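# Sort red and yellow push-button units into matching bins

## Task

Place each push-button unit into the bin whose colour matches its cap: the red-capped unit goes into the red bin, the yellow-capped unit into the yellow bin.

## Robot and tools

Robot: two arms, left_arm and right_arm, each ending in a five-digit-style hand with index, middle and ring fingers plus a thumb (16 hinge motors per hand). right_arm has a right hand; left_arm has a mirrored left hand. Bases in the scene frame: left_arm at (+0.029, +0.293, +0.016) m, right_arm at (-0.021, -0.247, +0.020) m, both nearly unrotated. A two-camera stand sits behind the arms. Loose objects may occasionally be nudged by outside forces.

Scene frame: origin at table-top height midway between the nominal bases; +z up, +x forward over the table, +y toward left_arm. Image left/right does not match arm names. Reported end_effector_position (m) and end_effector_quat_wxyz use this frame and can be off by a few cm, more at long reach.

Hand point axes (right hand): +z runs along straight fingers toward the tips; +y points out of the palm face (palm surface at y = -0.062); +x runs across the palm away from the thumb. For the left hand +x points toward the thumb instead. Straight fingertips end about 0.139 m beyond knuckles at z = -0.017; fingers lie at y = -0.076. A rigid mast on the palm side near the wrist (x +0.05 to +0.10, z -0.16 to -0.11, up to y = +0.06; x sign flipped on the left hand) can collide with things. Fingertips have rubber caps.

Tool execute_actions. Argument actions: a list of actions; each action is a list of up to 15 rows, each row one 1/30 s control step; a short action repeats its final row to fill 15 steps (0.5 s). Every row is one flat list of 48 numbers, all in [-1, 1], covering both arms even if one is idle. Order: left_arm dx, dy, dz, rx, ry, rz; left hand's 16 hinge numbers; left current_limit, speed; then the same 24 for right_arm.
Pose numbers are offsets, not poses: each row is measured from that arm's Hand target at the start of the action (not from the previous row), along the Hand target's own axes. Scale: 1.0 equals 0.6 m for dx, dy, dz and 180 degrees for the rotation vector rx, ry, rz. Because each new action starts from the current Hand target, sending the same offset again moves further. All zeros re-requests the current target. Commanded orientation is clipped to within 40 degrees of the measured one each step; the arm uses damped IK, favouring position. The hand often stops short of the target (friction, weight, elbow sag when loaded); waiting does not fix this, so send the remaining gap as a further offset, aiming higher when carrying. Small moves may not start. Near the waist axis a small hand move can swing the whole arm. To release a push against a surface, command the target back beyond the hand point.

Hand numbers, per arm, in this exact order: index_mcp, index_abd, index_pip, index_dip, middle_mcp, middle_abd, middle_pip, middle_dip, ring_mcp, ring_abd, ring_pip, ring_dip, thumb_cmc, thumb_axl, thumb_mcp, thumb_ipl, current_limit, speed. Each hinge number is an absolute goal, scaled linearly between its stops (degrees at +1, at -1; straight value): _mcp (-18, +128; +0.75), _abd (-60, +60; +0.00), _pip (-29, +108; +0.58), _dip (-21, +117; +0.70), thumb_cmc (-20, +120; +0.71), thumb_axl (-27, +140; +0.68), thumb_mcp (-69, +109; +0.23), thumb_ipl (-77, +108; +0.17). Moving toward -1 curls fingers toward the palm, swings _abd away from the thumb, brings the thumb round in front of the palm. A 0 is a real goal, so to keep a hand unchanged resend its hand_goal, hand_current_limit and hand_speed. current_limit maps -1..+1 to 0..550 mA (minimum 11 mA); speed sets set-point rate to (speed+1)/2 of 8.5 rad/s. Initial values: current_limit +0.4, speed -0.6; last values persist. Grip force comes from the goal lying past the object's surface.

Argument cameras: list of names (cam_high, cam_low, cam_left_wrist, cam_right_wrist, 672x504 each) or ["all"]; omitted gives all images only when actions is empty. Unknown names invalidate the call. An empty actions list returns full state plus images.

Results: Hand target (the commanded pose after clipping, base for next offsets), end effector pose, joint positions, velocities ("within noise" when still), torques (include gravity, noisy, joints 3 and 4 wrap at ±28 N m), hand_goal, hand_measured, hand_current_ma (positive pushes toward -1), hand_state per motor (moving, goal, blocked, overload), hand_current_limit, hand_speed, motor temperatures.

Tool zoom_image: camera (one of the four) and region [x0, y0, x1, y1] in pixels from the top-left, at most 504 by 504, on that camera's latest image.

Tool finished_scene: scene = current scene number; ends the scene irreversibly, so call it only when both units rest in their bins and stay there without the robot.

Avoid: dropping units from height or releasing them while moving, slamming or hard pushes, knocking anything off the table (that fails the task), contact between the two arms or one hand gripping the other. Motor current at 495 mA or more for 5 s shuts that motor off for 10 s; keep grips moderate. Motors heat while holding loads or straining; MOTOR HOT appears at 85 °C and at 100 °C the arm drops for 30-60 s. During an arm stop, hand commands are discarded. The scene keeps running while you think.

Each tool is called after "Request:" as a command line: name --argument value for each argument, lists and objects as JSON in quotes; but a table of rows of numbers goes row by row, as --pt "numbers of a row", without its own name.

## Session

Request:
execute_actions --actions '[]'

Scene clock: 0.00 s.
left_arm: end_effector_position=(+0.8270, +0.3528, +0.3570) hand_goal=(+0.754, +0.000, +0.576, +0.696, +0.754, +0.000, +0.576, +0.696, +0.754, +0.000, +0.576, +0.696, +0.714, +0.678, +0.226, +0.168) hand_measured=(+0.754, +0.000, +0.576, +0.696, +0.754, +0.000, +0.576, +0.696, +0.754, +0.000, +0.576, +0.696, +0.714, +0.678, +0.226, +0.168) hand_current_ma=(+0, +0, +0, +0, +0, +0, +0, +0, +0, +0, +0, +0, +0, +0, +0, +0) hand_state=(goal, goal, goal, goal, goal, goal, goal, goal, goal, goal, goal, goal, goal, goal, goal, goal) hand_current_limit=0.40 hand_speed=-0.60 end_effector_quat_wxyz=(+0.499, +0.583, +0.533, +0.357) | right_arm: end_effector_position=(+0.7597, -0.2968, +0.2427) hand_goal=(+0.754, +0.000, +0.576, +0.696, +0.754, +0.000, +0.576, +0.696, +0.754, +0.000, +0.576, +0.696, +0.714, +0.678, +0.226, +0.168) hand_measured=(+0.754, +0.000, +0.576, +0.696, +0.754, +0.000, +0.576, +0.696, +0.754, +0.000, +0.576, +0.696, +0.714, +0.678, +0.226, +0.168) hand_current_ma=(+0, +0, +0, +0, +0, +0, +0, +0, +0, +0, +0, +0, +0, +0, +0, +0) hand_state=(goal, goal, goal, goal, goal, goal, goal, goal, goal, goal, goal, goal, goal, goal, goal, goal) hand_current_limit=0.40 hand_speed=-0.60 end_effector_quat_wxyz=(+0.368, +0.235, +0.805, +0.402)
Joint positions: left_arm=[0.097 1.842 1.429 0.152 0.31 -0.038] | right_arm=[-0.287 2.028 1.52 -0.062 -0.718 -0.857]
Joint velocities: within noise
Joint torques (N m): no reading
Motor temperatures (°C): left_arm=[33 36 37 31 34 34] | right_arm=[31 35 48 33 34 34]
Heat: left arm: hottest elbow 37 °C; right arm: hottest elbow 48 °C.
Hand target: left_arm +0.8310, +0.3527, +0.3742; +0.508, +0.579, +0.522, +0.368 | right_arm +0.7652, -0.2980, +0.2758; +0.395, +0.216, +0.797, +0.403

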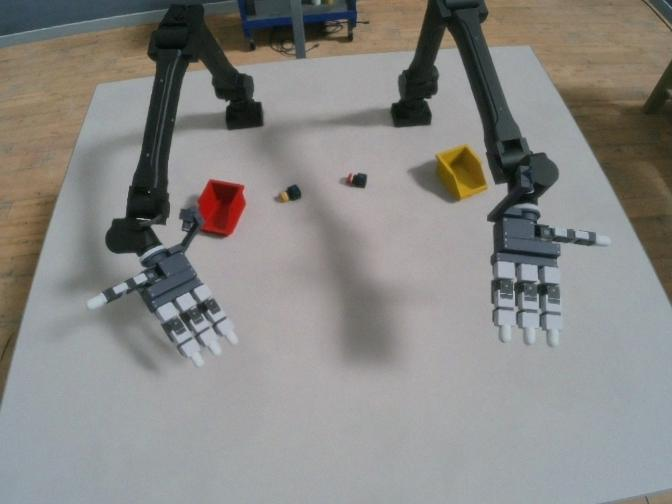

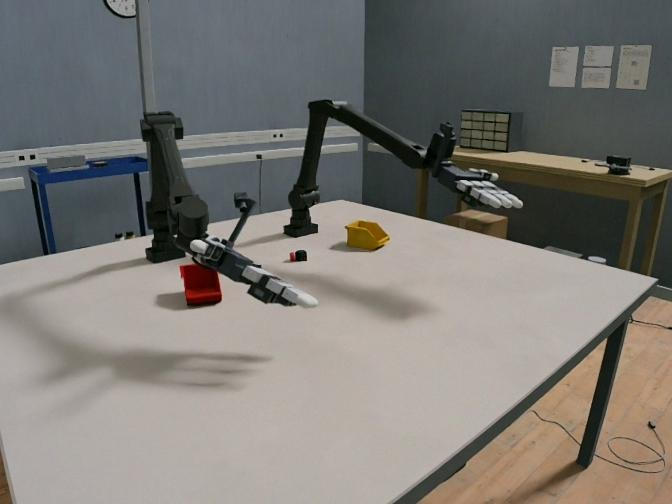

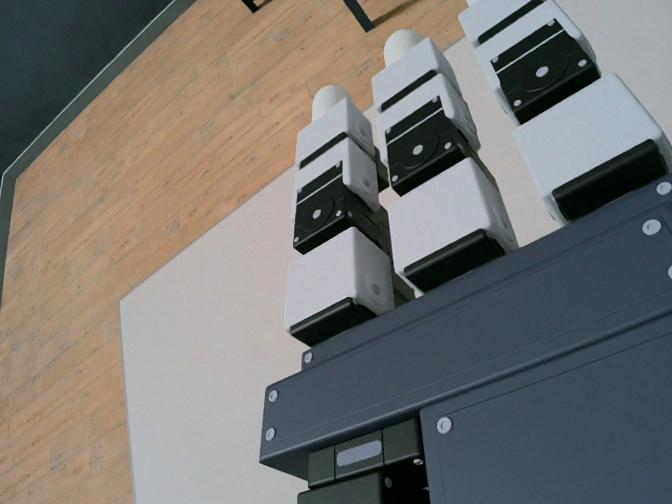

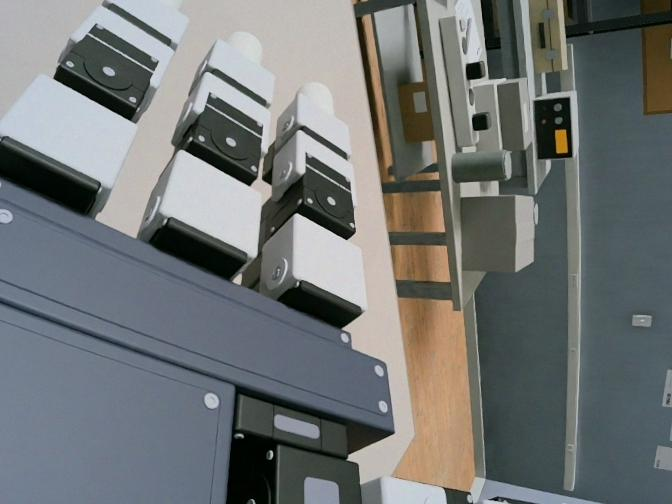

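Request:
zoom_image --camera "cam_high" --region '[260, 150, 390, 220]'

Request:
zoom_image --camera "cam_high" --region '[180, 160, 270, 250]'

Request:
zoom_image --camera "cam_high" --region '[420, 130, 500, 210]'

Request:
zoom_image --camera "cam_low" --region '[170, 210, 400, 320]'

Scaled by 3.877 from the camera's 672x504 image, which has a finer 960x720 frame.

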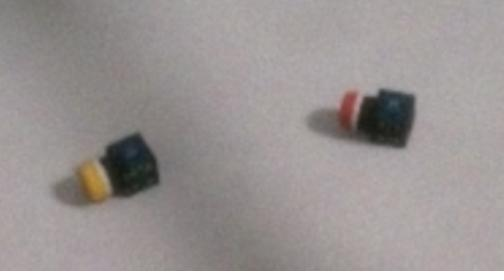

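Scaled by 5.600 from the camera's 672x504 image, which has a finer 960x720 frame.

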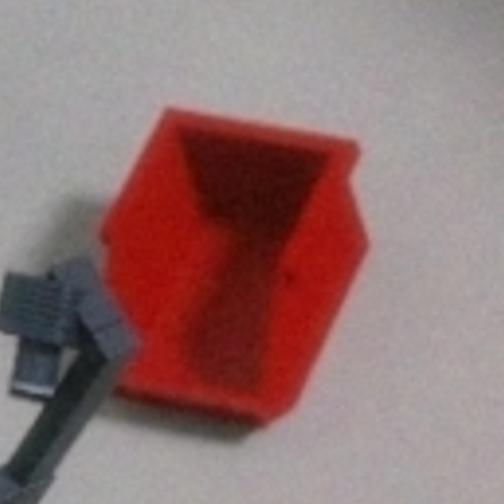

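Scaled by 6.300 from the camera's 672x504 image, which has a finer 960x720 frame.

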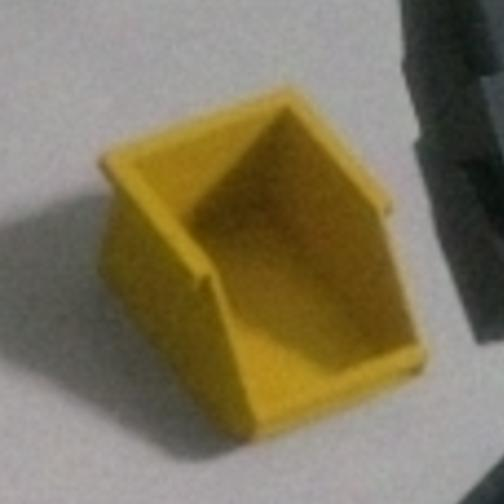

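Scaled by 2.191 from the camera's 672x504 image, which has a finer 960x720 frame.

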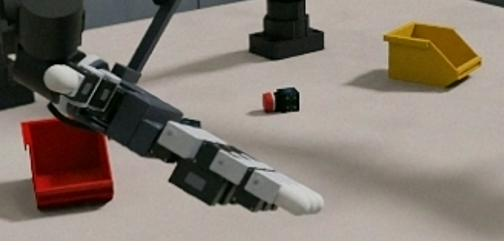

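Request:
zoom_image --camera "cam_low" --region '[270, 230, 330, 275]'

Request:
execute_actions --actions '[[[-0.059,-0.0856,-0.0639,0.108,0,0,0.863,0,-0.752,0.246,1,0,-0.95,-0.609,1,0,-0.95,-0.609,-0.5,0.678,-0.09,0.276,0.4,-0.6,0.0405,-0.0302,-0.0727,0.0833,0.0467,0,0.863,0,-0.752,0.246,1,0,-0.95,-0.609,1,0,-0.95,-0.609,-0.5,0.678,-0.09,0.276,0.4,-0.6]],[[-0.059,-0.102,-0.0317,0.108,0,0,0.863,0,-0.752,0.246,1,0,-0.95,-0.609,1,0,-0.95,-0.609,-0.5,0.678,-0.09,0.276,0.4,-0.6,0.0502,-0.0472,-0.0558,0.0833,0.0467,0,0.863,0,-0.752,0.246,1,0,-0.95,-0.609,1,0,-0.95,-0.609,-0.5,0.678,-0.09,0.276,0.4,-0.6]]]' --cameras '["cam_high"]'

Scaled by 8.400 from the camera's 672x504 image, which has a finer 960x720 frame.

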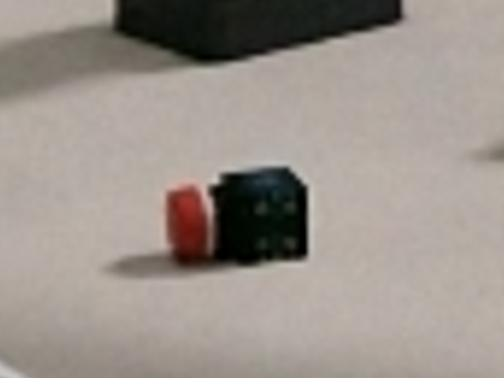

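Scene clock: 273.30 s.
left_arm: end_effector_position=(+0.7123, +0.2950, +0.2703) hand_goal=(+0.864, +0.000, -0.752, +0.246, +1.000, +0.000, -0.950, -0.608, +1.000, +0.000, -0.950, -0.608, -0.500, +0.678, -0.090, +0.276) hand_measured=(+0.870, +0.000, -0.746, +0.250, +1.000, +0.000, -0.944, -0.606, +1.000, +0.000, -0.944, -0.606, -0.494, +0.678, -0.092, +0.272) hand_current_ma=(+2, +0, +2, +1, +0, +0, +2, +0, +0, +0, +2, +0, +2, +0, -1, -1) hand_state=(goal, goal, goal, goal, goal, goal, goal, goal, goal, goal, goal, goal, goal, goal, goal, goal) hand_current_limit=0.40 hand_speed=-0.60 end_effector_quat_wxyz=(+0.276, +0.712, +0.626, +0.157) | right_arm: end_effector_position=(+0.6489, -0.3211, +0.2094) hand_goal=(+0.864, +0.000, -0.752, +0.246, +1.000, +0.000, -0.950, -0.608, +1.000, +0.000, -0.950, -0.608, -0.500, +0.678, -0.090, +0.276) hand_measured=(+0.868, +0.000, -0.744, +0.250, +1.000, +0.000, -0.942, -0.606, +1.000, +0.000, -0.944, -0.606, -0.498, +0.678, -0.092, +0.272) hand_current_ma=(+22, +0, +31, +14, +1, +0, +33, +13, +0, +0, +27, +11, +7, -3, -13, -20) hand_state=(goal, goal, goal, goal, goal, goal, goal, goal, goal, goal, goal, goal, goal, goal, goal, goal) hand_current_limit=0.40 hand_speed=-0.60 end_effector_quat_wxyz=(+0.166, +0.266, +0.925, +0.214)
Joint positions: left_arm=[0.025 1.602 1.334 -0.69 0.221 0.097] | right_arm=[-0.349 1.828 1.515 -0.916 -0.438 -1.252]
Joint torques (N m): left_arm=[-2.32 -16.44 12.81 0.8 0.05 0.25] | right_arm=[-2.08 -16.21 13.09 0.77 -0.45 -0.17]
Motor temperatures (°C): left_arm=[33 44 48 32 34 34] | right_arm=[31 45 60 33 35 34]
Heat: left arm: hottest elbow 48 °C; right arm: hottest elbow 60 °C.
Hand target: left_arm +0.7210, +0.2930, +0.2982; +0.286, +0.715, +0.614, +0.173 | right_arm +0.6652, -0.3279, +0.2558; +0.207, +0.250, +0.922, +0.211
Off the commanded pose: left_arm 0.029 m, 3 deg | right_arm 0.050 m, 5 deg.
Images, in order (width x height): cam_high 672x504.

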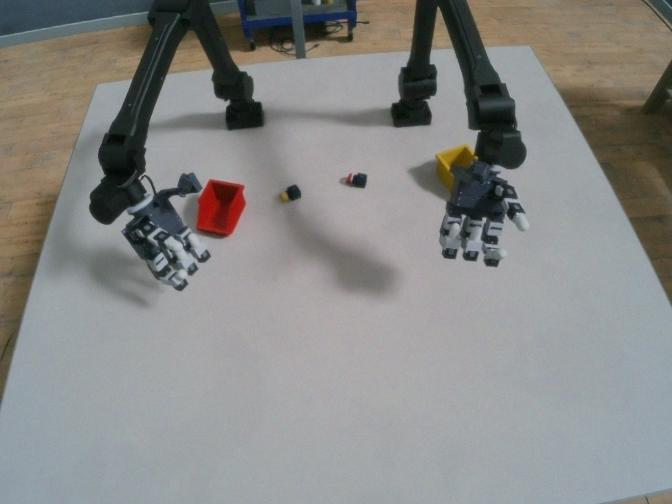

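Request:
zoom_image --camera "cam_high" --region '[335, 160, 380, 200]'

Request:
zoom_image --camera "cam_high" --region '[268, 172, 313, 212]'

Request:
execute_actions --actions '[[[-0.059,-0.1067,0.0038,0.108,0,0,0.863,0,-0.752,0.246,1,0,-0.95,-0.609,1,0,-0.95,-0.609,-0.5,0.678,-0.09,0.276,0.4,-0.6,0.0567,-0.0588,-0.0338,0.0833,0.0467,0,0.863,0,-0.752,0.246,1,0,-0.95,-0.609,1,0,-0.95,-0.609,-0.5,0.678,-0.09,0.276,0.4,-0.6]],[[-0.059,-0.0995,0.0392,0.108,0,0,0.863,0,-0.752,0.246,1,0,-0.95,-0.609,1,0,-0.95,-0.609,-0.5,0.678,-0.09,0.276,0.4,-0.6,0.0598,-0.0645,-0.0088,0.0833,0.0467,0,0.863,0,-0.752,0.246,1,0,-0.95,-0.609,1,0,-0.95,-0.609,-0.5,0.678,-0.09,0.276,0.4,-0.6]]]' --cameras '["cam_high","cam_low"]'

Request:
zoom_image --camera "cam_low" --region '[200, 220, 330, 300]'

Scaled by 11.200 from the camera's 672x504 image, which has a finer 960x720 frame.

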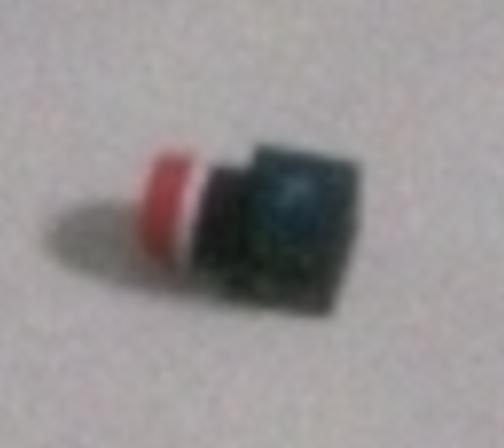

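Scaled by 11.200 from the camera's 672x504 image, which has a finer 960x720 frame.

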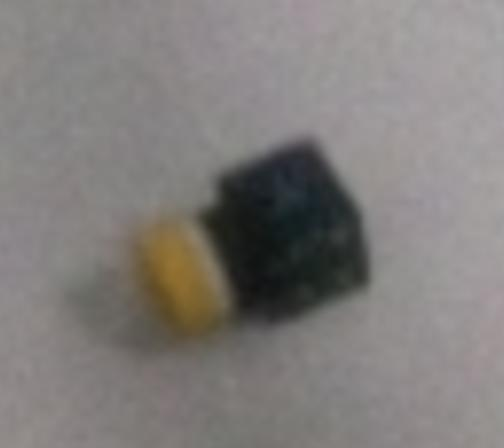

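Scene clock: 304.43 s.
left_arm: end_effector_position=(+0.5949, +0.2342, +0.2088) hand_goal=(+0.864, +0.000, -0.752, +0.246, +1.000, +0.000, -0.950, -0.608, +1.000, +0.000, -0.950, -0.608, -0.500, +0.678, -0.090, +0.276) hand_measured=(+0.866, +0.000, -0.746, +0.250, +1.000, +0.000, -0.944, -0.606, +1.000, +0.000, -0.944, -0.606, -0.496, +0.678, -0.094, +0.272) hand_current_ma=(+0, +0, +2, +1, +0, +0, +2, +0, +0, +0, +2, +0, +1, +0, -1, -1) hand_state=(goal, goal, goal, goal, goal, goal, goal, goal, goal, goal, goal, goal, goal, goal, goal, goal) hand_current_limit=0.40 hand_speed=-0.60 end_effector_quat_wxyz=(+0.023, +0.771, +0.634, -0.050) | right_arm: end_effector_position=(+0.5490, -0.3575, +0.1986) hand_goal=(+0.864, +0.000, -0.752, +0.246, +1.000, +0.000, -0.950, -0.608, +1.000, +0.000, -0.950, -0.608, -0.500, +0.678, -0.090, +0.276) hand_measured=(+0.866, +0.000, -0.746, +0.250, +1.000, +0.000, -0.942, -0.606, +1.000, +0.000, -0.944, -0.606, -0.498, +0.678, -0.092, +0.272) hand_current_ma=(+8, +0, +29, +14, -1, +0, +32, +13, -1, +0, +27, +11, +5, -3, -15, -19) hand_state=(goal, goal, goal, goal, goal, goal, goal, goal, goal, goal, goal, goal, goal, goal, goal, goal) hand_current_limit=0.40 hand_speed=-0.60 end_effector_quat_wxyz=(-0.039, +0.274, +0.961, +0.001)
Joint positions: left_arm=[-0.11 1.635 1.476 -1.449 0.103 0.1] | right_arm=[-0.353 1.804 1.661 -1.505 0.002 -1.338]
Joint torques (N m): left_arm=[-1.55 -13.51 12.79 -0.42 0.04 -0.08] | right_arm=[-0.38 -14.74 12.37 -0.08 -0.05 -0.21]
Motor temperatures (°C): left_arm=[33 41 48 32 34 34] | right_arm=[31 42 62 33 35 34]
Heat: left arm: hottest elbow 48 °C; right arm: hottest elbow 62 °C.
Hand target: left_arm +0.6108, +0.2333, +0.2223; +0.032, +0.769, +0.637, -0.041 | right_arm +0.5653, -0.3577, +0.2358; +0.000, +0.262, +0.965, +0.000
Off the commanded pose: left_arm 0.021 m, 1 deg | right_arm 0.041 m, 5 deg.
Images, in order (width x height): cam_high 672x504, cam_low 672x504.

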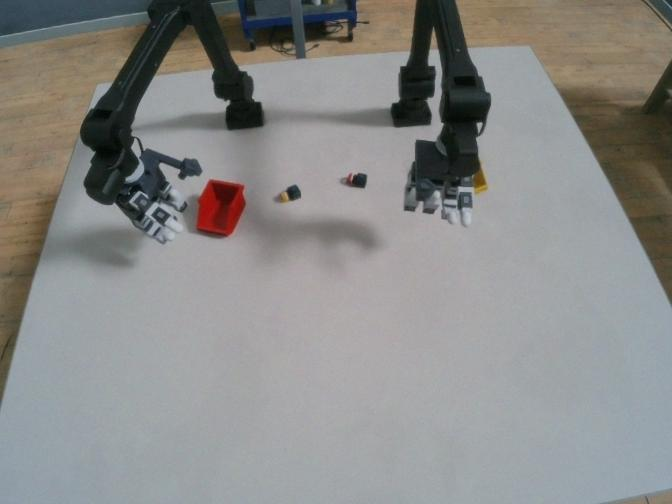

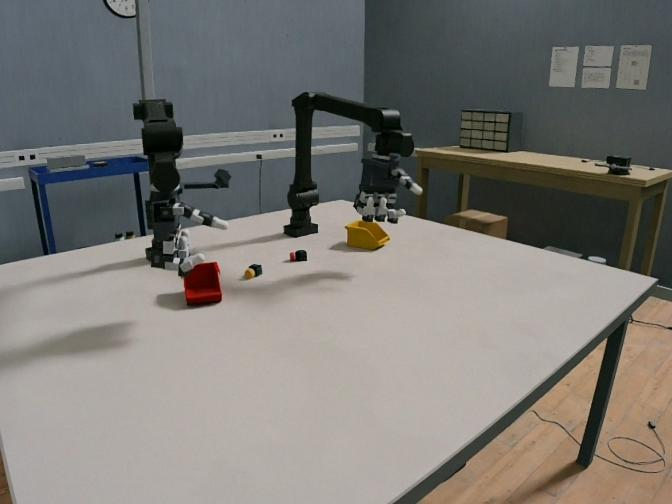

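Scaled by 3.877 from the camera's 672x504 image, which has a finer 960x720 frame.

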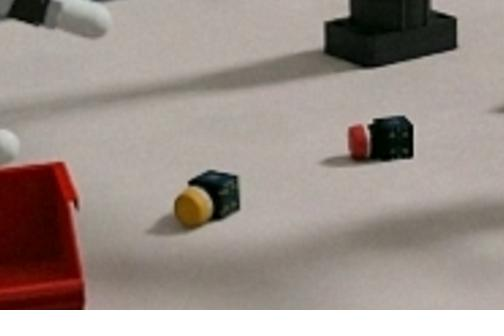

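Request:
execute_actions --actions '[[[-0.112,-0.0633,0.020,-0.006,0.016,-0.113,0.863,0,-0.752,0.246,1,0,-0.95,-0.609,1,0,-0.95,-0.609,-0.5,0.678,-0.09,0.276,0.2,-0.8,0.0217,-0.0223,0.0075,0,0,0.104,0.863,0,-0.752,0.246,1,0,-0.95,-0.609,1,0,-0.95,-0.609,-0.5,0.678,-0.09,0.276,0.2,-0.8]],[[-0.0844,-0.099,0.014,-0.006,0.016,-0.113,0.863,0,-0.752,0.246,1,0,-0.95,-0.609,1,0,-0.95,-0.609,-0.5,0.678,-0.09,0.276,0.2,-0.8,0.0134,-0.0281,0.0075,0,0,0.104,0.863,0,-0.752,0.246,1,0,-0.95,-0.609,1,0,-0.95,-0.609,-0.5,0.678,-0.09,0.276,0.2,-0.8]],[[-0.045,-0.122,0.0167,0.0833,0,0,0.863,0,-0.752,0.246,1,0,-0.95,-0.609,1,0,-0.95,-0.609,-0.5,0.678,-0.09,0.276,0.2,-0.8,0.0036,-0.031,0.0075,0,0,0.104,0.863,0,-0.752,0.246,1,0,-0.95,-0.609,1,0,-0.95,-0.609,-0.5,0.678,-0.09,0.276,0.2,-0.8]]]' --cameras '["cam_high"]'

Scene clock: 362.70 s.
left_arm: end_effector_position=(+0.4512, +0.0605, +0.1926) hand_goal=(+0.864, +0.000, -0.752, +0.246, +1.000, +0.000, -0.950, -0.608, +1.000, +0.000, -0.950, -0.608, -0.500, +0.678, -0.090, +0.276) hand_measured=(+0.864, +0.000, -0.746, +0.250, +0.998, +0.000, -0.944, -0.606, +0.998, +0.000, -0.944, -0.606, -0.498, +0.678, -0.094, +0.274) hand_current_ma=(+0, +0, +2, +1, +0, +0, +2, +0, +0, +0, +2, +0, +0, +0, -1, -1) hand_state=(goal, goal, goal, goal, goal, goal, goal, goal, goal, goal, goal, goal, goal, goal, goal, goal) hand_current_limit=0.20 hand_speed=-0.80 end_effector_quat_wxyz=(-0.072, +0.502, +0.855, -0.110) | right_arm: end_effector_position=(+0.5073, -0.3717, +0.2053) hand_goal=(+0.864, +0.000, -0.752, +0.246, +1.000, +0.000, -0.950, -0.608, +1.000, +0.000, -0.950, -0.608, -0.500, +0.678, -0.090, +0.276) hand_measured=(+0.866, +0.000, -0.746, +0.250, +1.000, +0.000, -0.942, -0.606, +1.000, +0.000, -0.944, -0.606, -0.500, +0.678, -0.092, +0.272) hand_current_ma=(+5, +0, +29, +14, -1, +0, +32, +13, -2, +0, +27, +11, +4, -3, -15, -19) hand_state=(goal, goal, goal, goal, goal, goal, goal, goal, goal, goal, goal, goal, goal, goal, goal, goal) hand_current_limit=0.20 hand_speed=-0.80 end_effector_quat_wxyz=(-0.022, +0.678, +0.735, -0.011)
Joint positions: left_arm=[-0.609 1.648 1.479 -1.535 0.228 -1.088] | right_arm=[-0.27 1.578 1.39 -1.431 -0.001 -0.321]
Joint torques (N m): left_arm=[-1.26 -13.27 12.33 -0.77 0.24 -0.07] | right_arm=[-0.62 -12.81 7.8 0.9 0.03 0.15]
Motor temperatures (°C): left_arm=[33 40 53 32 34 34] | right_arm=[31 41 63 33 34 34]
Heat: left arm: hottest elbow 53 °C; right arm: hottest elbow 63 °C.
Hand target: left_arm +0.4607, +0.0533, +0.2025; -0.067, +0.496, +0.859, -0.113 | right_arm +0.5113, -0.3727, +0.2223; +0.000, +0.685, +0.728, +0.000
Off the commanded pose: left_arm 0.016 m, 1 deg | right_arm 0.018 m, 3 deg.
Images, in order (width x height): cam_high 672x504.

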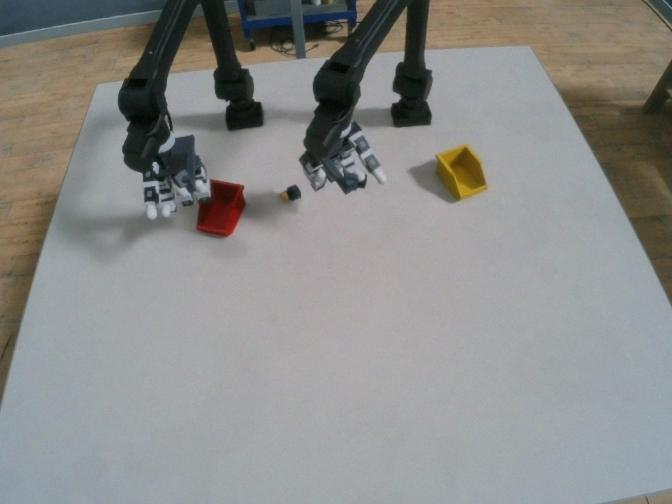

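Request:
execute_actions --actions '[[[-0.045,-0.1137,0.0477,0.0833,0,0,0.863,0,-0.752,0.246,1,0,-0.95,-0.609,1,0,-0.95,-0.609,-0.5,0.678,-0.09,0.276,0.2,-0.8,-0.0065,-0.0305,0.0075,0,0,0.104,0.863,0,-0.752,0.246,1,0,-0.95,-0.609,1,0,-0.95,-0.609,-0.5,0.678,-0.09,0.276,0.2,-0.8]],[[-0.045,-0.0975,0.0757,0.0833,0,0,0.863,0,-0.752,0.246,1,0,-0.95,-0.609,1,0,-0.95,-0.609,-0.5,0.678,-0.09,0.276,0.2,-0.8,-0.016,-0.0268,0.0075,0,0,0.104,0.863,0,-0.752,0.246,1,0,-0.95,-0.609,1,0,-0.95,-0.609,-0.5,0.678,-0.09,0.276,0.2,-0.8]],[[-0.061,-0.0526,0.128,0,0,0,0.863,0,-0.752,0.246,1,0,-0.95,-0.609,1,0,-0.95,-0.609,-0.5,0.678,-0.09,0.276,0.2,-0.8,-0.0237,-0.0202,0.0075,0,0,0.104,0.863,0,-0.752,0.246,1,0,-0.95,-0.609,1,0,-0.95,-0.609,-0.5,0.678,-0.09,0.276,0.2,-0.8]]]' --cameras '["cam_high"]'

Scene clock: 378.70 s.
left_arm: end_effector_position=(+0.3038, -0.1251, +0.1466) hand_goal=(+0.864, +0.000, -0.752, +0.246, +1.000, +0.000, -0.950, -0.608, +1.000, +0.000, -0.950, -0.608, -0.500, +0.678, -0.090, +0.276) hand_measured=(+0.860, +0.000, -0.748, +0.250, +0.994, +0.000, -0.946, -0.606, +0.994, +0.000, -0.946, -0.606, -0.498, +0.678, -0.092, +0.274) hand_current_ma=(-1, +0, +1, +1, -2, +0, +1, +0, -2, +0, +1, +0, +0, +0, -1, -1) hand_state=(goal, goal, goal, goal, goal, goal, goal, goal, goal, goal, goal, goal, goal, goal, goal, goal) hand_current_limit=0.20 hand_speed=-0.80 end_effector_quat_wxyz=(-0.202, +0.464, +0.798, -0.327) | right_arm: end_effector_position=(+0.4497, -0.3864, +0.1979) hand_goal=(+0.864, +0.000, -0.752, +0.246, +1.000, +0.000, -0.950, -0.608, +1.000, +0.000, -0.950, -0.608, -0.500, +0.678, -0.090, +0.276) hand_measured=(+0.864, +0.000, -0.746, +0.250, +1.000, +0.000, -0.942, -0.606, +1.000, +0.000, -0.944, -0.606, -0.500, +0.678, -0.092, +0.272) hand_current_ma=(+4, +0, +29, +14, -1, +0, +32, +13, -2, +0, +27, +11, +0, -3, -15, -19) hand_state=(goal, goal, goal, goal, goal, goal, goal, goal, goal, goal, goal, goal, goal, goal, goal, goal) hand_current_limit=0.20 hand_speed=-0.80 end_effector_quat_wxyz=(-0.014, +0.945, +0.328, -0.016)
Joint positions: left_arm=[-0.888 1.816 1.561 -1.518 0.768 -1.31] | right_arm=[-0.166 1.539 1.319 -1.392 -0.011 0.766]
Joint torques (N m): left_arm=[-0.91 -15.5 10.73 -0.02 0.65 -0.07] | right_arm=[-0.5 -10.7 8.58 0.91 0.16 0.17]
Motor temperatures (°C): left_arm=[33 40 51 32 34 34] | right_arm=[31 41 59 33 34 34]
Heat: left arm: hottest elbow 51 °C; right arm: hottest elbow 59 °C.
Hand target: left_arm +0.3125, -0.1367, +0.1505; -0.193, +0.461, +0.800, -0.331 | right_arm +0.4572, -0.3877, +0.2088; +0.000, +0.947, +0.320, +0.000
Off the commanded pose: left_arm 0.015 m, 1 deg | right_arm 0.013 m, 3 deg.
Images, in order (width x height): cam_high 672x504.

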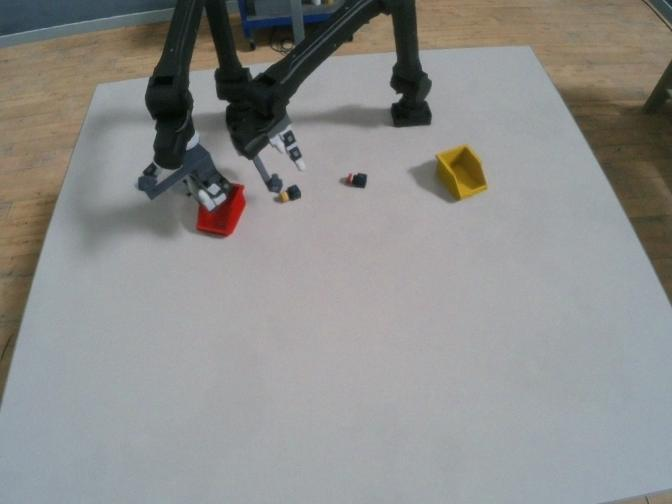

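Request:
execute_actions --actions '[[[0,0.0589,0.0589,0,0,0,0.863,0,-0.752,0.246,1,0,-0.95,-0.609,1,0,-0.95,-0.609,-0.5,0.678,-0.09,0.276,0.2,-0.8,-0.029,-0.0115,0.0075,0,0,0.104,0.863,0,-0.752,0.246,1,0,-0.95,-0.609,1,0,-0.95,-0.609,-0.5,0.678,-0.09,0.276,0.2,-0.8]],[[0,0.0471,0.0471,0,0,0,0.863,0,-0.752,0.246,1,0,-0.95,-0.609,1,0,-0.95,-0.609,-0.5,0.678,-0.09,0.276,0.2,-0.8,-0.0311,-0.0016,0.0075,0,0,0.104,0.863,0,-0.752,0.246,1,0,-0.95,-0.609,1,0,-0.95,-0.609,-0.5,0.678,-0.09,0.276,0.2,-0.8]]]' --cameras '["cam_high","cam_left_wrist","cam_low"]'

Request:
zoom_image --camera "cam_high" --region '[240, 130, 340, 220]'

Request:
zoom_image --camera "cam_low" --region '[210, 210, 310, 300]'

Scene clock: 397.27 s.
left_arm: end_effector_position=(+0.3121, -0.1350, +0.0682) hand_goal=(+0.864, +0.000, -0.752, +0.246, +1.000, +0.000, -0.950, -0.608, +1.000, +0.000, -0.950, -0.608, -0.500, +0.678, -0.090, +0.276) hand_measured=(+0.860, +0.000, -0.748, +0.250, +0.994, +0.000, -0.946, -0.606, +0.994, +0.000, -0.946, -0.606, -0.500, +0.678, -0.092, +0.274) hand_current_ma=(-1, +0, +1, +1, -2, +0, +1, +0, -2, +0, +1, +0, +0, +0, -1, -1) hand_state=(goal, goal, goal, goal, goal, goal, goal, goal, goal, goal, goal, goal, goal, goal, goal, goal) hand_current_limit=0.20 hand_speed=-0.80 end_effector_quat_wxyz=(-0.187, +0.469, +0.797, -0.332) | right_arm: end_effector_position=(+0.4007, -0.3913, +0.1825) hand_goal=(+0.864, +0.000, -0.752, +0.246, +1.000, +0.000, -0.950, -0.608, +1.000, +0.000, -0.950, -0.608, -0.500, +0.678, -0.090, +0.276) hand_measured=(+0.864, +0.000, -0.746, +0.250, +1.000, +0.000, -0.942, -0.606, +1.000, +0.000, -0.944, -0.606, -0.500, +0.678, -0.092, +0.272) hand_current_ma=(+4, +0, +29, +14, -1, +0, +32, +13, -2, +0, +27, +11, +0, -3, -15, -19) hand_state=(goal, goal, goal, goal, goal, goal, goal, goal, goal, goal, goal, goal, goal, goal, goal, goal) hand_current_limit=0.20 hand_speed=-0.80 end_effector_quat_wxyz=(-0.010, +0.999, +0.013, -0.031)
Joint positions: left_arm=[-0.888 1.895 1.462 -1.307 0.768 -1.313] | right_arm=[-0.165 1.58 1.319 -1.373 -0.011 1.411]
Joint torques (N m): left_arm=[-1.32 -16.21 7.75 0.09 0.63 -0.08] | right_arm=[-1.61 -9.7 11.44 0.64 0.22 0.17]
Motor temperatures (°C): left_arm=[33 40 51 32 34 34] | right_arm=[31 40 58 33 34 34]
Heat: left arm: hottest elbow 51 °C; right arm: hottest elbow 58 °C.
Hand target: left_arm +0.3122, -0.1365, +0.0606; -0.193, +0.461, +0.800, -0.331 | right_arm +0.4212, -0.3979, +0.1999; +0.000, +1.000, -0.001, +0.000
Off the commanded pose: left_arm 0.008 m, 1 deg | right_arm 0.028 m, 4 deg.
Images, in order (width x height): cam_high 672x504, cam_low 672x504, cam_left_wrist 672x504.

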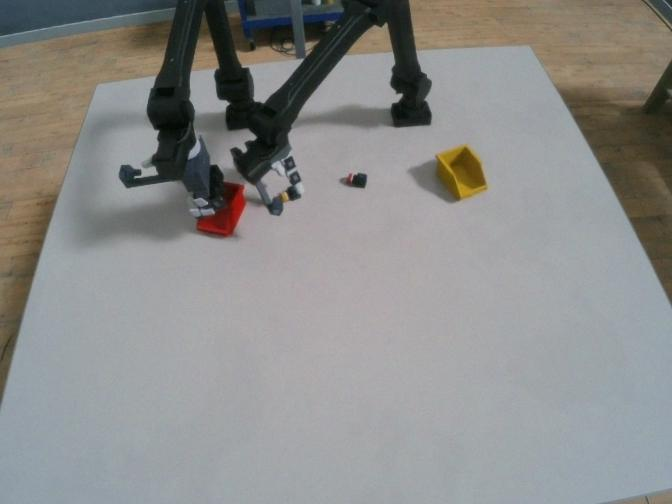

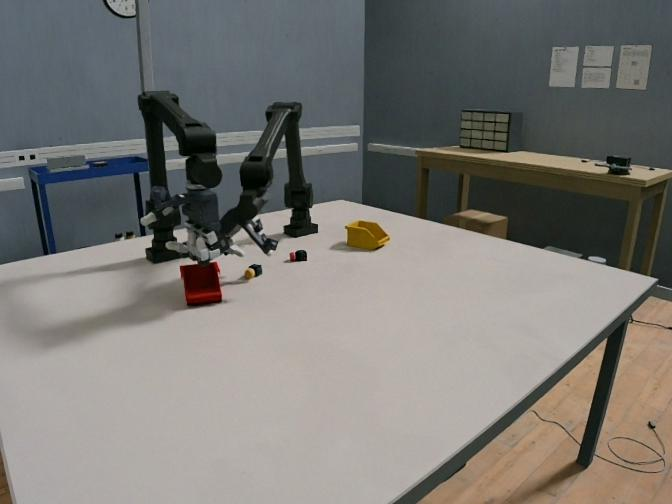

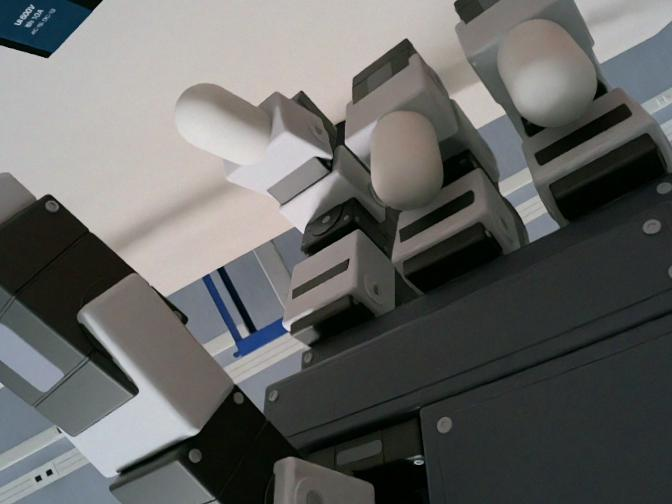

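Scaled by 5.040 from the camera's 672x504 image, which has a finer 960x720 frame.

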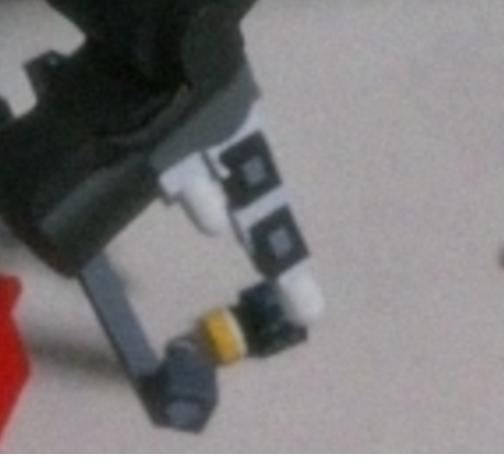

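Scaled by 5.040 from the camera's 672x504 image, which has a finer 960x720 frame.

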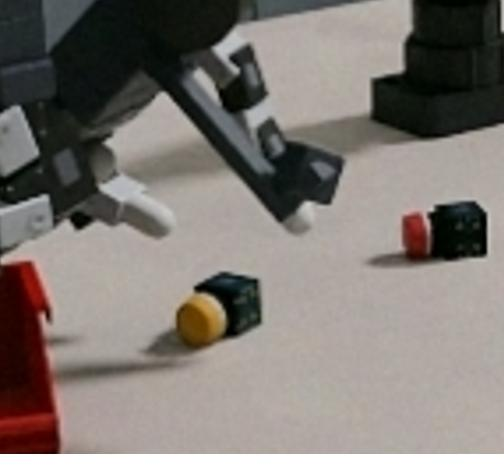

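Request:
execute_actions --actions '[[[0,0.0184,0.0184,0,0,0,0.74,0,-0.752,0.246,1,0,-0.95,-0.609,1,0,-0.95,-0.609,-0.5,0.678,-0.18,0.276,0.2,-0.8,0,0,0,0,0,0.067,0.863,0,-0.752,0.246,1,0,-0.95,-0.609,1,0,-0.95,-0.609,-0.5,0.678,-0.09,0.276,0.2,-0.8]],[[0,0.0165,0.0165,0,0,0,0.74,0,-0.752,0.246,1,0,-0.95,-0.609,1,0,-0.95,-0.609,-0.5,0.678,-0.18,0.276,0.2,-0.8,0,0,0,0.0833,0,0,0.863,0,-0.752,0.246,1,0,-0.95,-0.609,1,0,-0.95,-0.609,-0.5,0.678,-0.09,0.276,0.2,-0.8]]]' --cameras '["cam_high","cam_left_wrist","cam_low"]'

Request:
zoom_image --camera "cam_high" --region '[250, 140, 330, 220]'

Request:
zoom_image --camera "cam_low" --region '[210, 210, 310, 300]'

Scene clock: 431.93 s.
left_arm: end_effector_position=(+0.3117, -0.1345, +0.0420) hand_goal=(+0.740, +0.000, -0.752, +0.246, +1.000, +0.000, -0.950, -0.608, +1.000, +0.000, -0.950, -0.608, -0.500, +0.678, -0.180, +0.276) hand_measured=(+0.738, +0.000, -0.748, +0.250, +0.994, +0.000, -0.946, -0.606, +0.994, +0.000, -0.946, -0.606, -0.500, +0.678, -0.178, +0.274) hand_current_ma=(+0, +0, +1, +1, -2, +0, +1, +0, -2, +0, +1, +0, +0, +0, +0, -1) hand_state=(goal, goal, goal, goal, goal, goal, goal, goal, goal, goal, goal, goal, goal, goal, goal, goal) hand_current_limit=0.20 hand_speed=-0.80 end_effector_quat_wxyz=(-0.189, +0.468, +0.797, -0.332) | right_arm: end_effector_position=(+0.3982, -0.3946, +0.1775) hand_goal=(+0.864, +0.000, -0.752, +0.246, +1.000, +0.000, -0.950, -0.608, +1.000, +0.000, -0.950, -0.608, -0.500, +0.678, -0.090, +0.276) hand_measured=(+0.864, +0.000, -0.746, +0.250, +0.998, +0.000, -0.942, -0.606, +0.998, +0.000, -0.944, -0.606, -0.500, +0.678, -0.092, +0.272) hand_current_ma=(-1, +0, +28, +14, -8, +0, +32, +13, -6, +0, +26, +11, +0, -3, -16, -18) hand_state=(goal, goal, goal, goal, goal, goal, goal, goal, goal, goal, goal, goal, goal, goal, goal, goal) hand_current_limit=0.20 hand_speed=-0.80 end_effector_quat_wxyz=(-0.130, +0.985, -0.116, -0.017)
Joint positions: left_arm=[-0.888 1.925 1.433 -1.25 0.768 -1.313] | right_arm=[-0.278 1.624 1.397 -1.413 -0.253 1.549]
Joint torques (N m): left_arm=[-1.67 -15.27 7.12 -0.02 0.62 -0.06] | right_arm=[-0.91 -10.7 12.3 -0.09 -0.36 -0.17]
Motor temperatures (°C): left_arm=[33 40 47 32 35 34] | right_arm=[31 39 60 33 34 34]
Heat: left arm: hottest elbow 47 °C; right arm: hottest elbow 60 °C.
Hand target: left_arm +0.3121, -0.1365, +0.0310; -0.193, +0.461, +0.800, -0.331 | right_arm +0.4212, -0.3979, +0.1999; -0.130, +0.986, -0.105, +0.013
Off the commanded pose: left_arm 0.011 m, 1 deg | right_arm 0.032 m, 4 deg.
Images, in order (width x height): cam_high 672x504, cam_low 672x504, cam_left_wrist 672x504.

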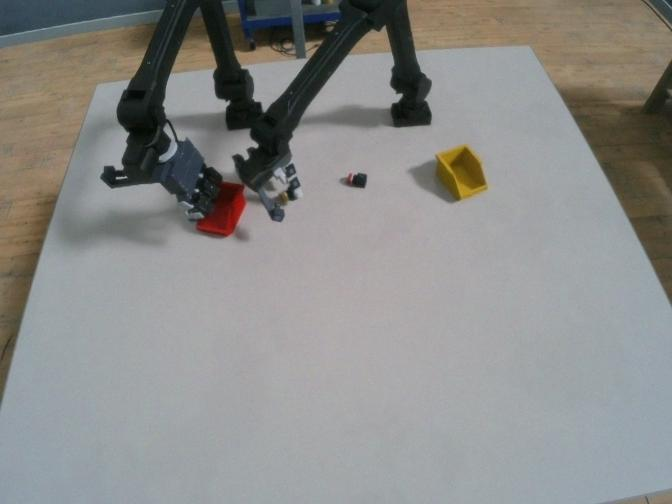

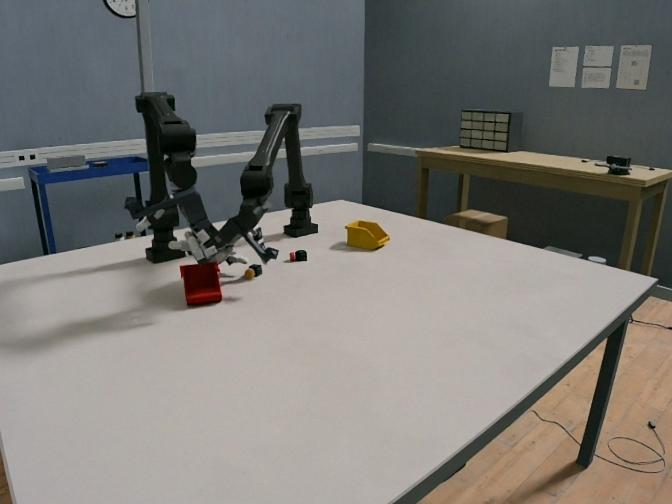

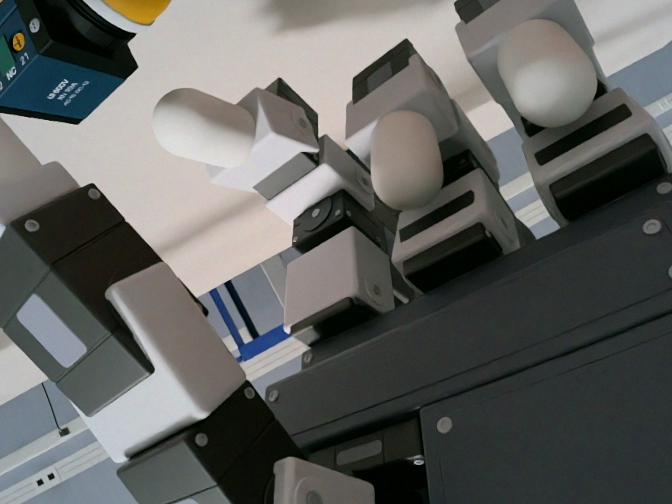

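Scaled by 6.300 from the camera's 672x504 image, which has a finer 960x720 frame.

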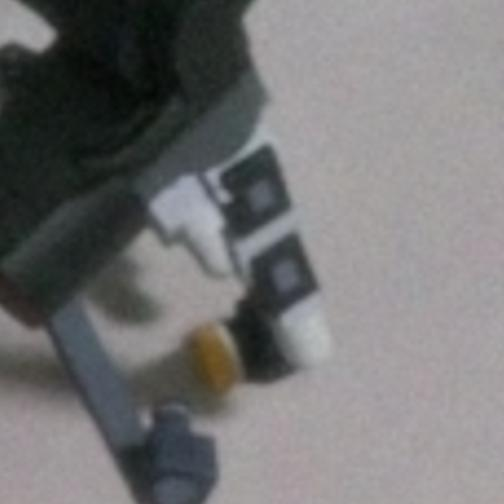

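Scaled by 5.040 from the camera's 672x504 image, which has a finer 960x720 frame.

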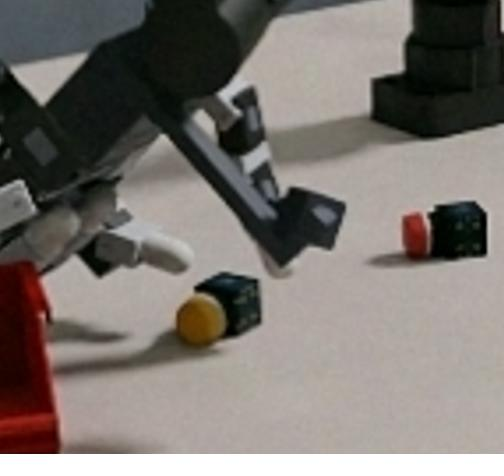

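Request:
execute_actions --actions '[[[0.005,0.02,0.02,0,0,0,0.74,0,-0.752,0.246,1,0,-0.95,-0.609,1,0,-0.95,-0.609,-0.5,0.678,-0.18,0.276,0.2,-0.8,0,0,0,0.0833,0,0,0.863,0,-0.752,0.246,1,0,-0.95,-0.609,1,0,-0.95,-0.609,-0.5,0.678,-0.09,0.276,0.2,-0.8]]]' --cameras '["cam_high","cam_left_wrist","cam_low"]'

Request:
zoom_image --camera "cam_high" --region '[250, 140, 330, 220]'

Request:
zoom_image --camera "cam_low" --region '[210, 210, 310, 300]'

Scene clock: 461.27 s.
left_arm: end_effector_position=(+0.3099, -0.1324, +0.0252) hand_goal=(+0.740, +0.000, -0.752, +0.246, +1.000, +0.000, -0.950, -0.608, +1.000, +0.000, -0.950, -0.608, -0.500, +0.678, -0.180, +0.276) hand_measured=(+0.738, +0.000, -0.748, +0.250, +0.994, +0.000, -0.946, -0.606, +0.994, +0.000, -0.946, -0.606, -0.500, +0.678, -0.178, +0.274) hand_current_ma=(+0, +0, +1, +1, -2, +0, +1, +0, -2, +0, +1, +0, +0, +0, +0, -1) hand_state=(goal, goal, goal, goal, goal, goal, goal, goal, goal, goal, goal, goal, goal, goal, goal, goal) hand_current_limit=0.20 hand_speed=-0.80 end_effector_quat_wxyz=(-0.189, +0.468, +0.797, -0.332) | right_arm: end_effector_position=(+0.4015, -0.3954, +0.1810) hand_goal=(+0.864, +0.000, -0.752, +0.246, +1.000, +0.000, -0.950, -0.608, +1.000, +0.000, -0.950, -0.608, -0.500, +0.678, -0.090, +0.276) hand_measured=(+0.862, +0.000, -0.746, +0.250, +0.996, +0.000, -0.944, -0.606, +0.996, +0.000, -0.944, -0.606, -0.500, +0.678, -0.092, +0.274) hand_current_ma=(-11, +0, +26, +14, -18, +0, +31, +13, -15, +0, +25, +11, +0, -3, -16, -17) hand_state=(goal, goal, goal, goal, goal, goal, goal, goal, goal, goal, goal, goal, goal, goal, goal, goal) hand_current_limit=0.20 hand_speed=-0.80 end_effector_quat_wxyz=(-0.257, +0.959, -0.116, +0.007)
Joint positions: left_arm=[-0.888 1.941 1.407 -1.209 0.768 -1.313] | right_arm=[-0.384 1.64 1.436 -1.484 -0.508 1.427]
Joint torques (N m): left_arm=[-0.85 -16.32 6.9 0.05 0.66 -0.07] | right_arm=[-1.14 -10.46 12.18 -0.14 -0.7 -0.17]
Motor temperatures (°C): left_arm=[33 40 45 32 35 34] | right_arm=[31 40 62 33 34 34]
Heat: left arm: hottest elbow 45 °C; right arm: hottest elbow 62 °C.
Hand target: left_arm +0.3106, -0.1338, +0.0140; -0.193, +0.461, +0.800, -0.331 | right_arm +0.4212, -0.3979, +0.1999; -0.257, +0.961, -0.102, +0.027
Off the commanded pose: left_arm 0.011 m, 1 deg | right_arm 0.027 m, 3 deg.
Images, in order (width x height): cam_high 672x504, cam_low 672x504, cam_left_wrist 672x504.

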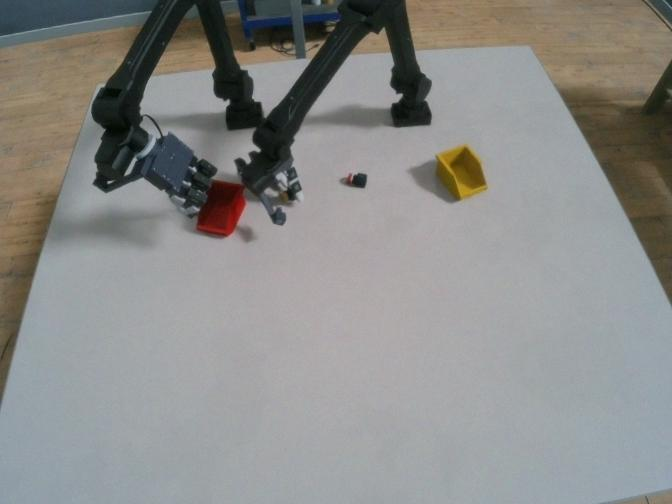

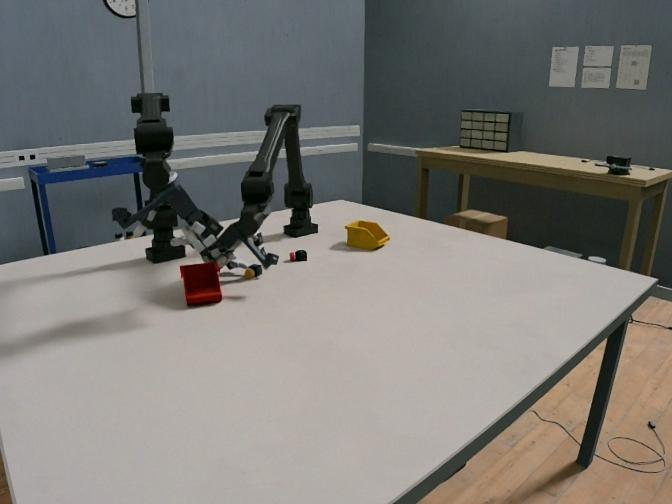

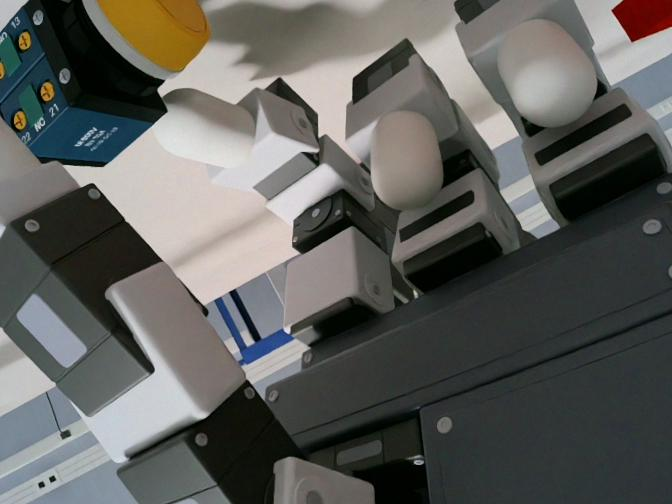

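Scaled by 6.300 from the camera's 672x504 image, which has a finer 960x720 frame.

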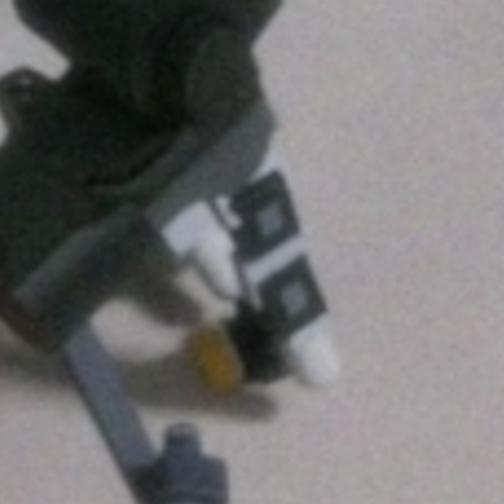

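Scaled by 5.040 from the camera's 672x504 image, which has a finer 960x720 frame.

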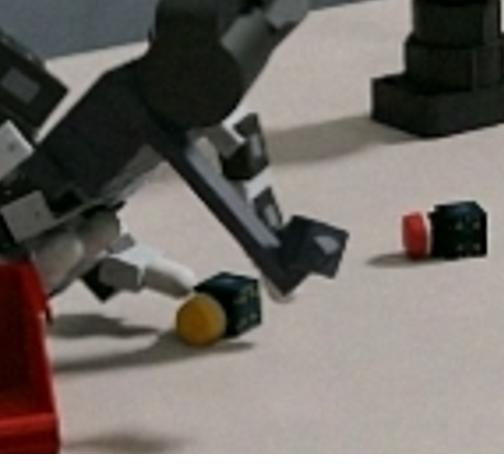

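Request:
execute_actions --actions '[[[0.006,0.0094,0.0094,0,0,0,0.74,0,-0.752,0.246,1,0,-0.95,-0.609,1,0,-0.95,-0.609,-0.5,0.678,-0.18,0.276,0.2,-0.8,0,0,0,0.0833,0,0,0.863,0,-0.752,0.246,1,0,-0.95,-0.609,1,0,-0.95,-0.609,-0.5,0.678,-0.09,0.276,0.2,-0.8]]]' --cameras '["cam_high","cam_left_wrist"]'

Request:
zoom_image --camera "cam_high" --region '[250, 140, 330, 220]'

Scene clock: 487.40 s.
left_arm: end_effector_position=(+0.3091, -0.1314, +0.0193) hand_goal=(+0.740, +0.000, -0.752, +0.246, +1.000, +0.000, -0.950, -0.608, +1.000, +0.000, -0.950, -0.608, -0.500, +0.678, -0.180, +0.276) hand_measured=(+0.738, +0.000, -0.748, +0.250, +0.994, +0.000, -0.946, -0.606, +0.994, +0.000, -0.946, -0.606, -0.500, +0.678, -0.178, +0.274) hand_current_ma=(+0, +0, +1, +1, -2, +0, +1, +0, -2, +0, +1, +0, +0, +0, +0, -1) hand_state=(goal, goal, goal, goal, goal, goal, goal, goal, goal, goal, goal, goal, goal, goal, goal, goal) hand_current_limit=0.20 hand_speed=-0.80 end_effector_quat_wxyz=(-0.185, +0.470, +0.796, -0.333) | right_arm: end_effector_position=(+0.4026, -0.3951, +0.1818) hand_goal=(+0.864, +0.000, -0.752, +0.246, +1.000, +0.000, -0.950, -0.608, +1.000, +0.000, -0.950, -0.608, -0.500, +0.678, -0.090, +0.276) hand_measured=(+0.860, +0.000, -0.746, +0.250, +0.994, +0.000, -0.944, -0.606, +0.996, +0.000, -0.944, -0.606, -0.500, +0.678, -0.092, +0.274) hand_current_ma=(-21, +0, +23, +14, -28, +0, +28, +13, -23, +0, +23, +11, +0, -3, -16, -16) hand_state=(goal, goal, goal, goal, goal, goal, goal, goal, goal, goal, goal, goal, goal, goal, goal, goal) hand_current_limit=0.20 hand_speed=-0.80 end_effector_quat_wxyz=(-0.381, +0.917, -0.114, +0.022)
Joint positions: left_arm=[-0.888 1.941 1.39 -1.184 0.768 -1.313] | right_arm=[-0.484 1.697 1.479 -1.616 -0.747 1.26]
Joint torques (N m): left_arm=[-2.14 -16.09 6.94 -0.06 0.59 -0.08] | right_arm=[-1.14 -10.87 11.64 -0.49 -0.95 -0.16]
Motor temperatures (°C): left_arm=[33 42 44 32 35 34] | right_arm=[31 39 61 33 35 34]
Heat: left arm: hottest elbow 44 °C; right arm: hottest elbow 61 °C.
Hand target: left_arm +0.3088, -0.1307, +0.0060; -0.193, +0.461, +0.800, -0.331 | right_arm +0.4212, -0.3979, +0.1999; -0.380, +0.919, -0.098, +0.040
Off the commanded pose: left_arm 0.013 m, 1 deg | right_arm 0.026 m, 3 deg.
Images, in order (width x height): cam_high 672x504, cam_left_wrist 672x504.

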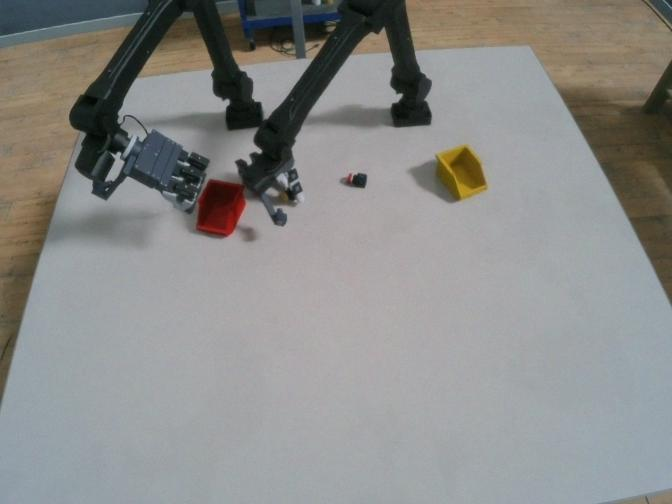

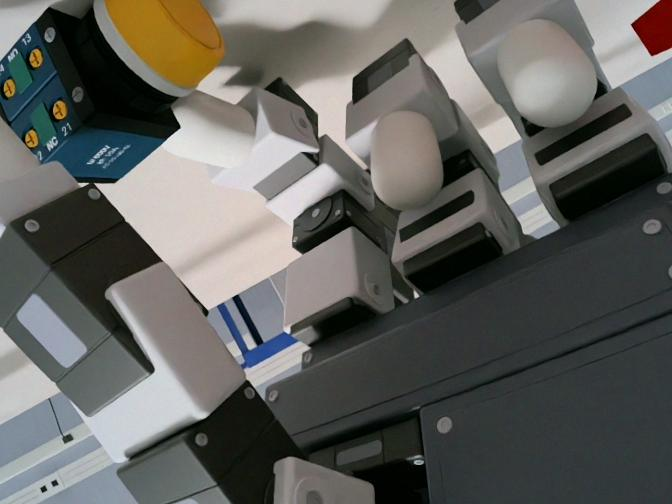

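Scaled by 6.300 from the camera's 672x504 image, which has a finer 960x720 frame.

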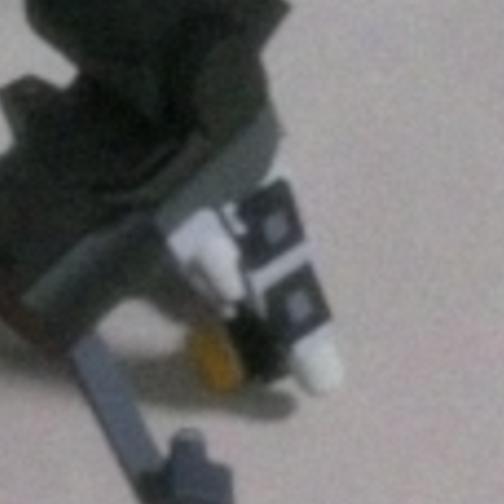

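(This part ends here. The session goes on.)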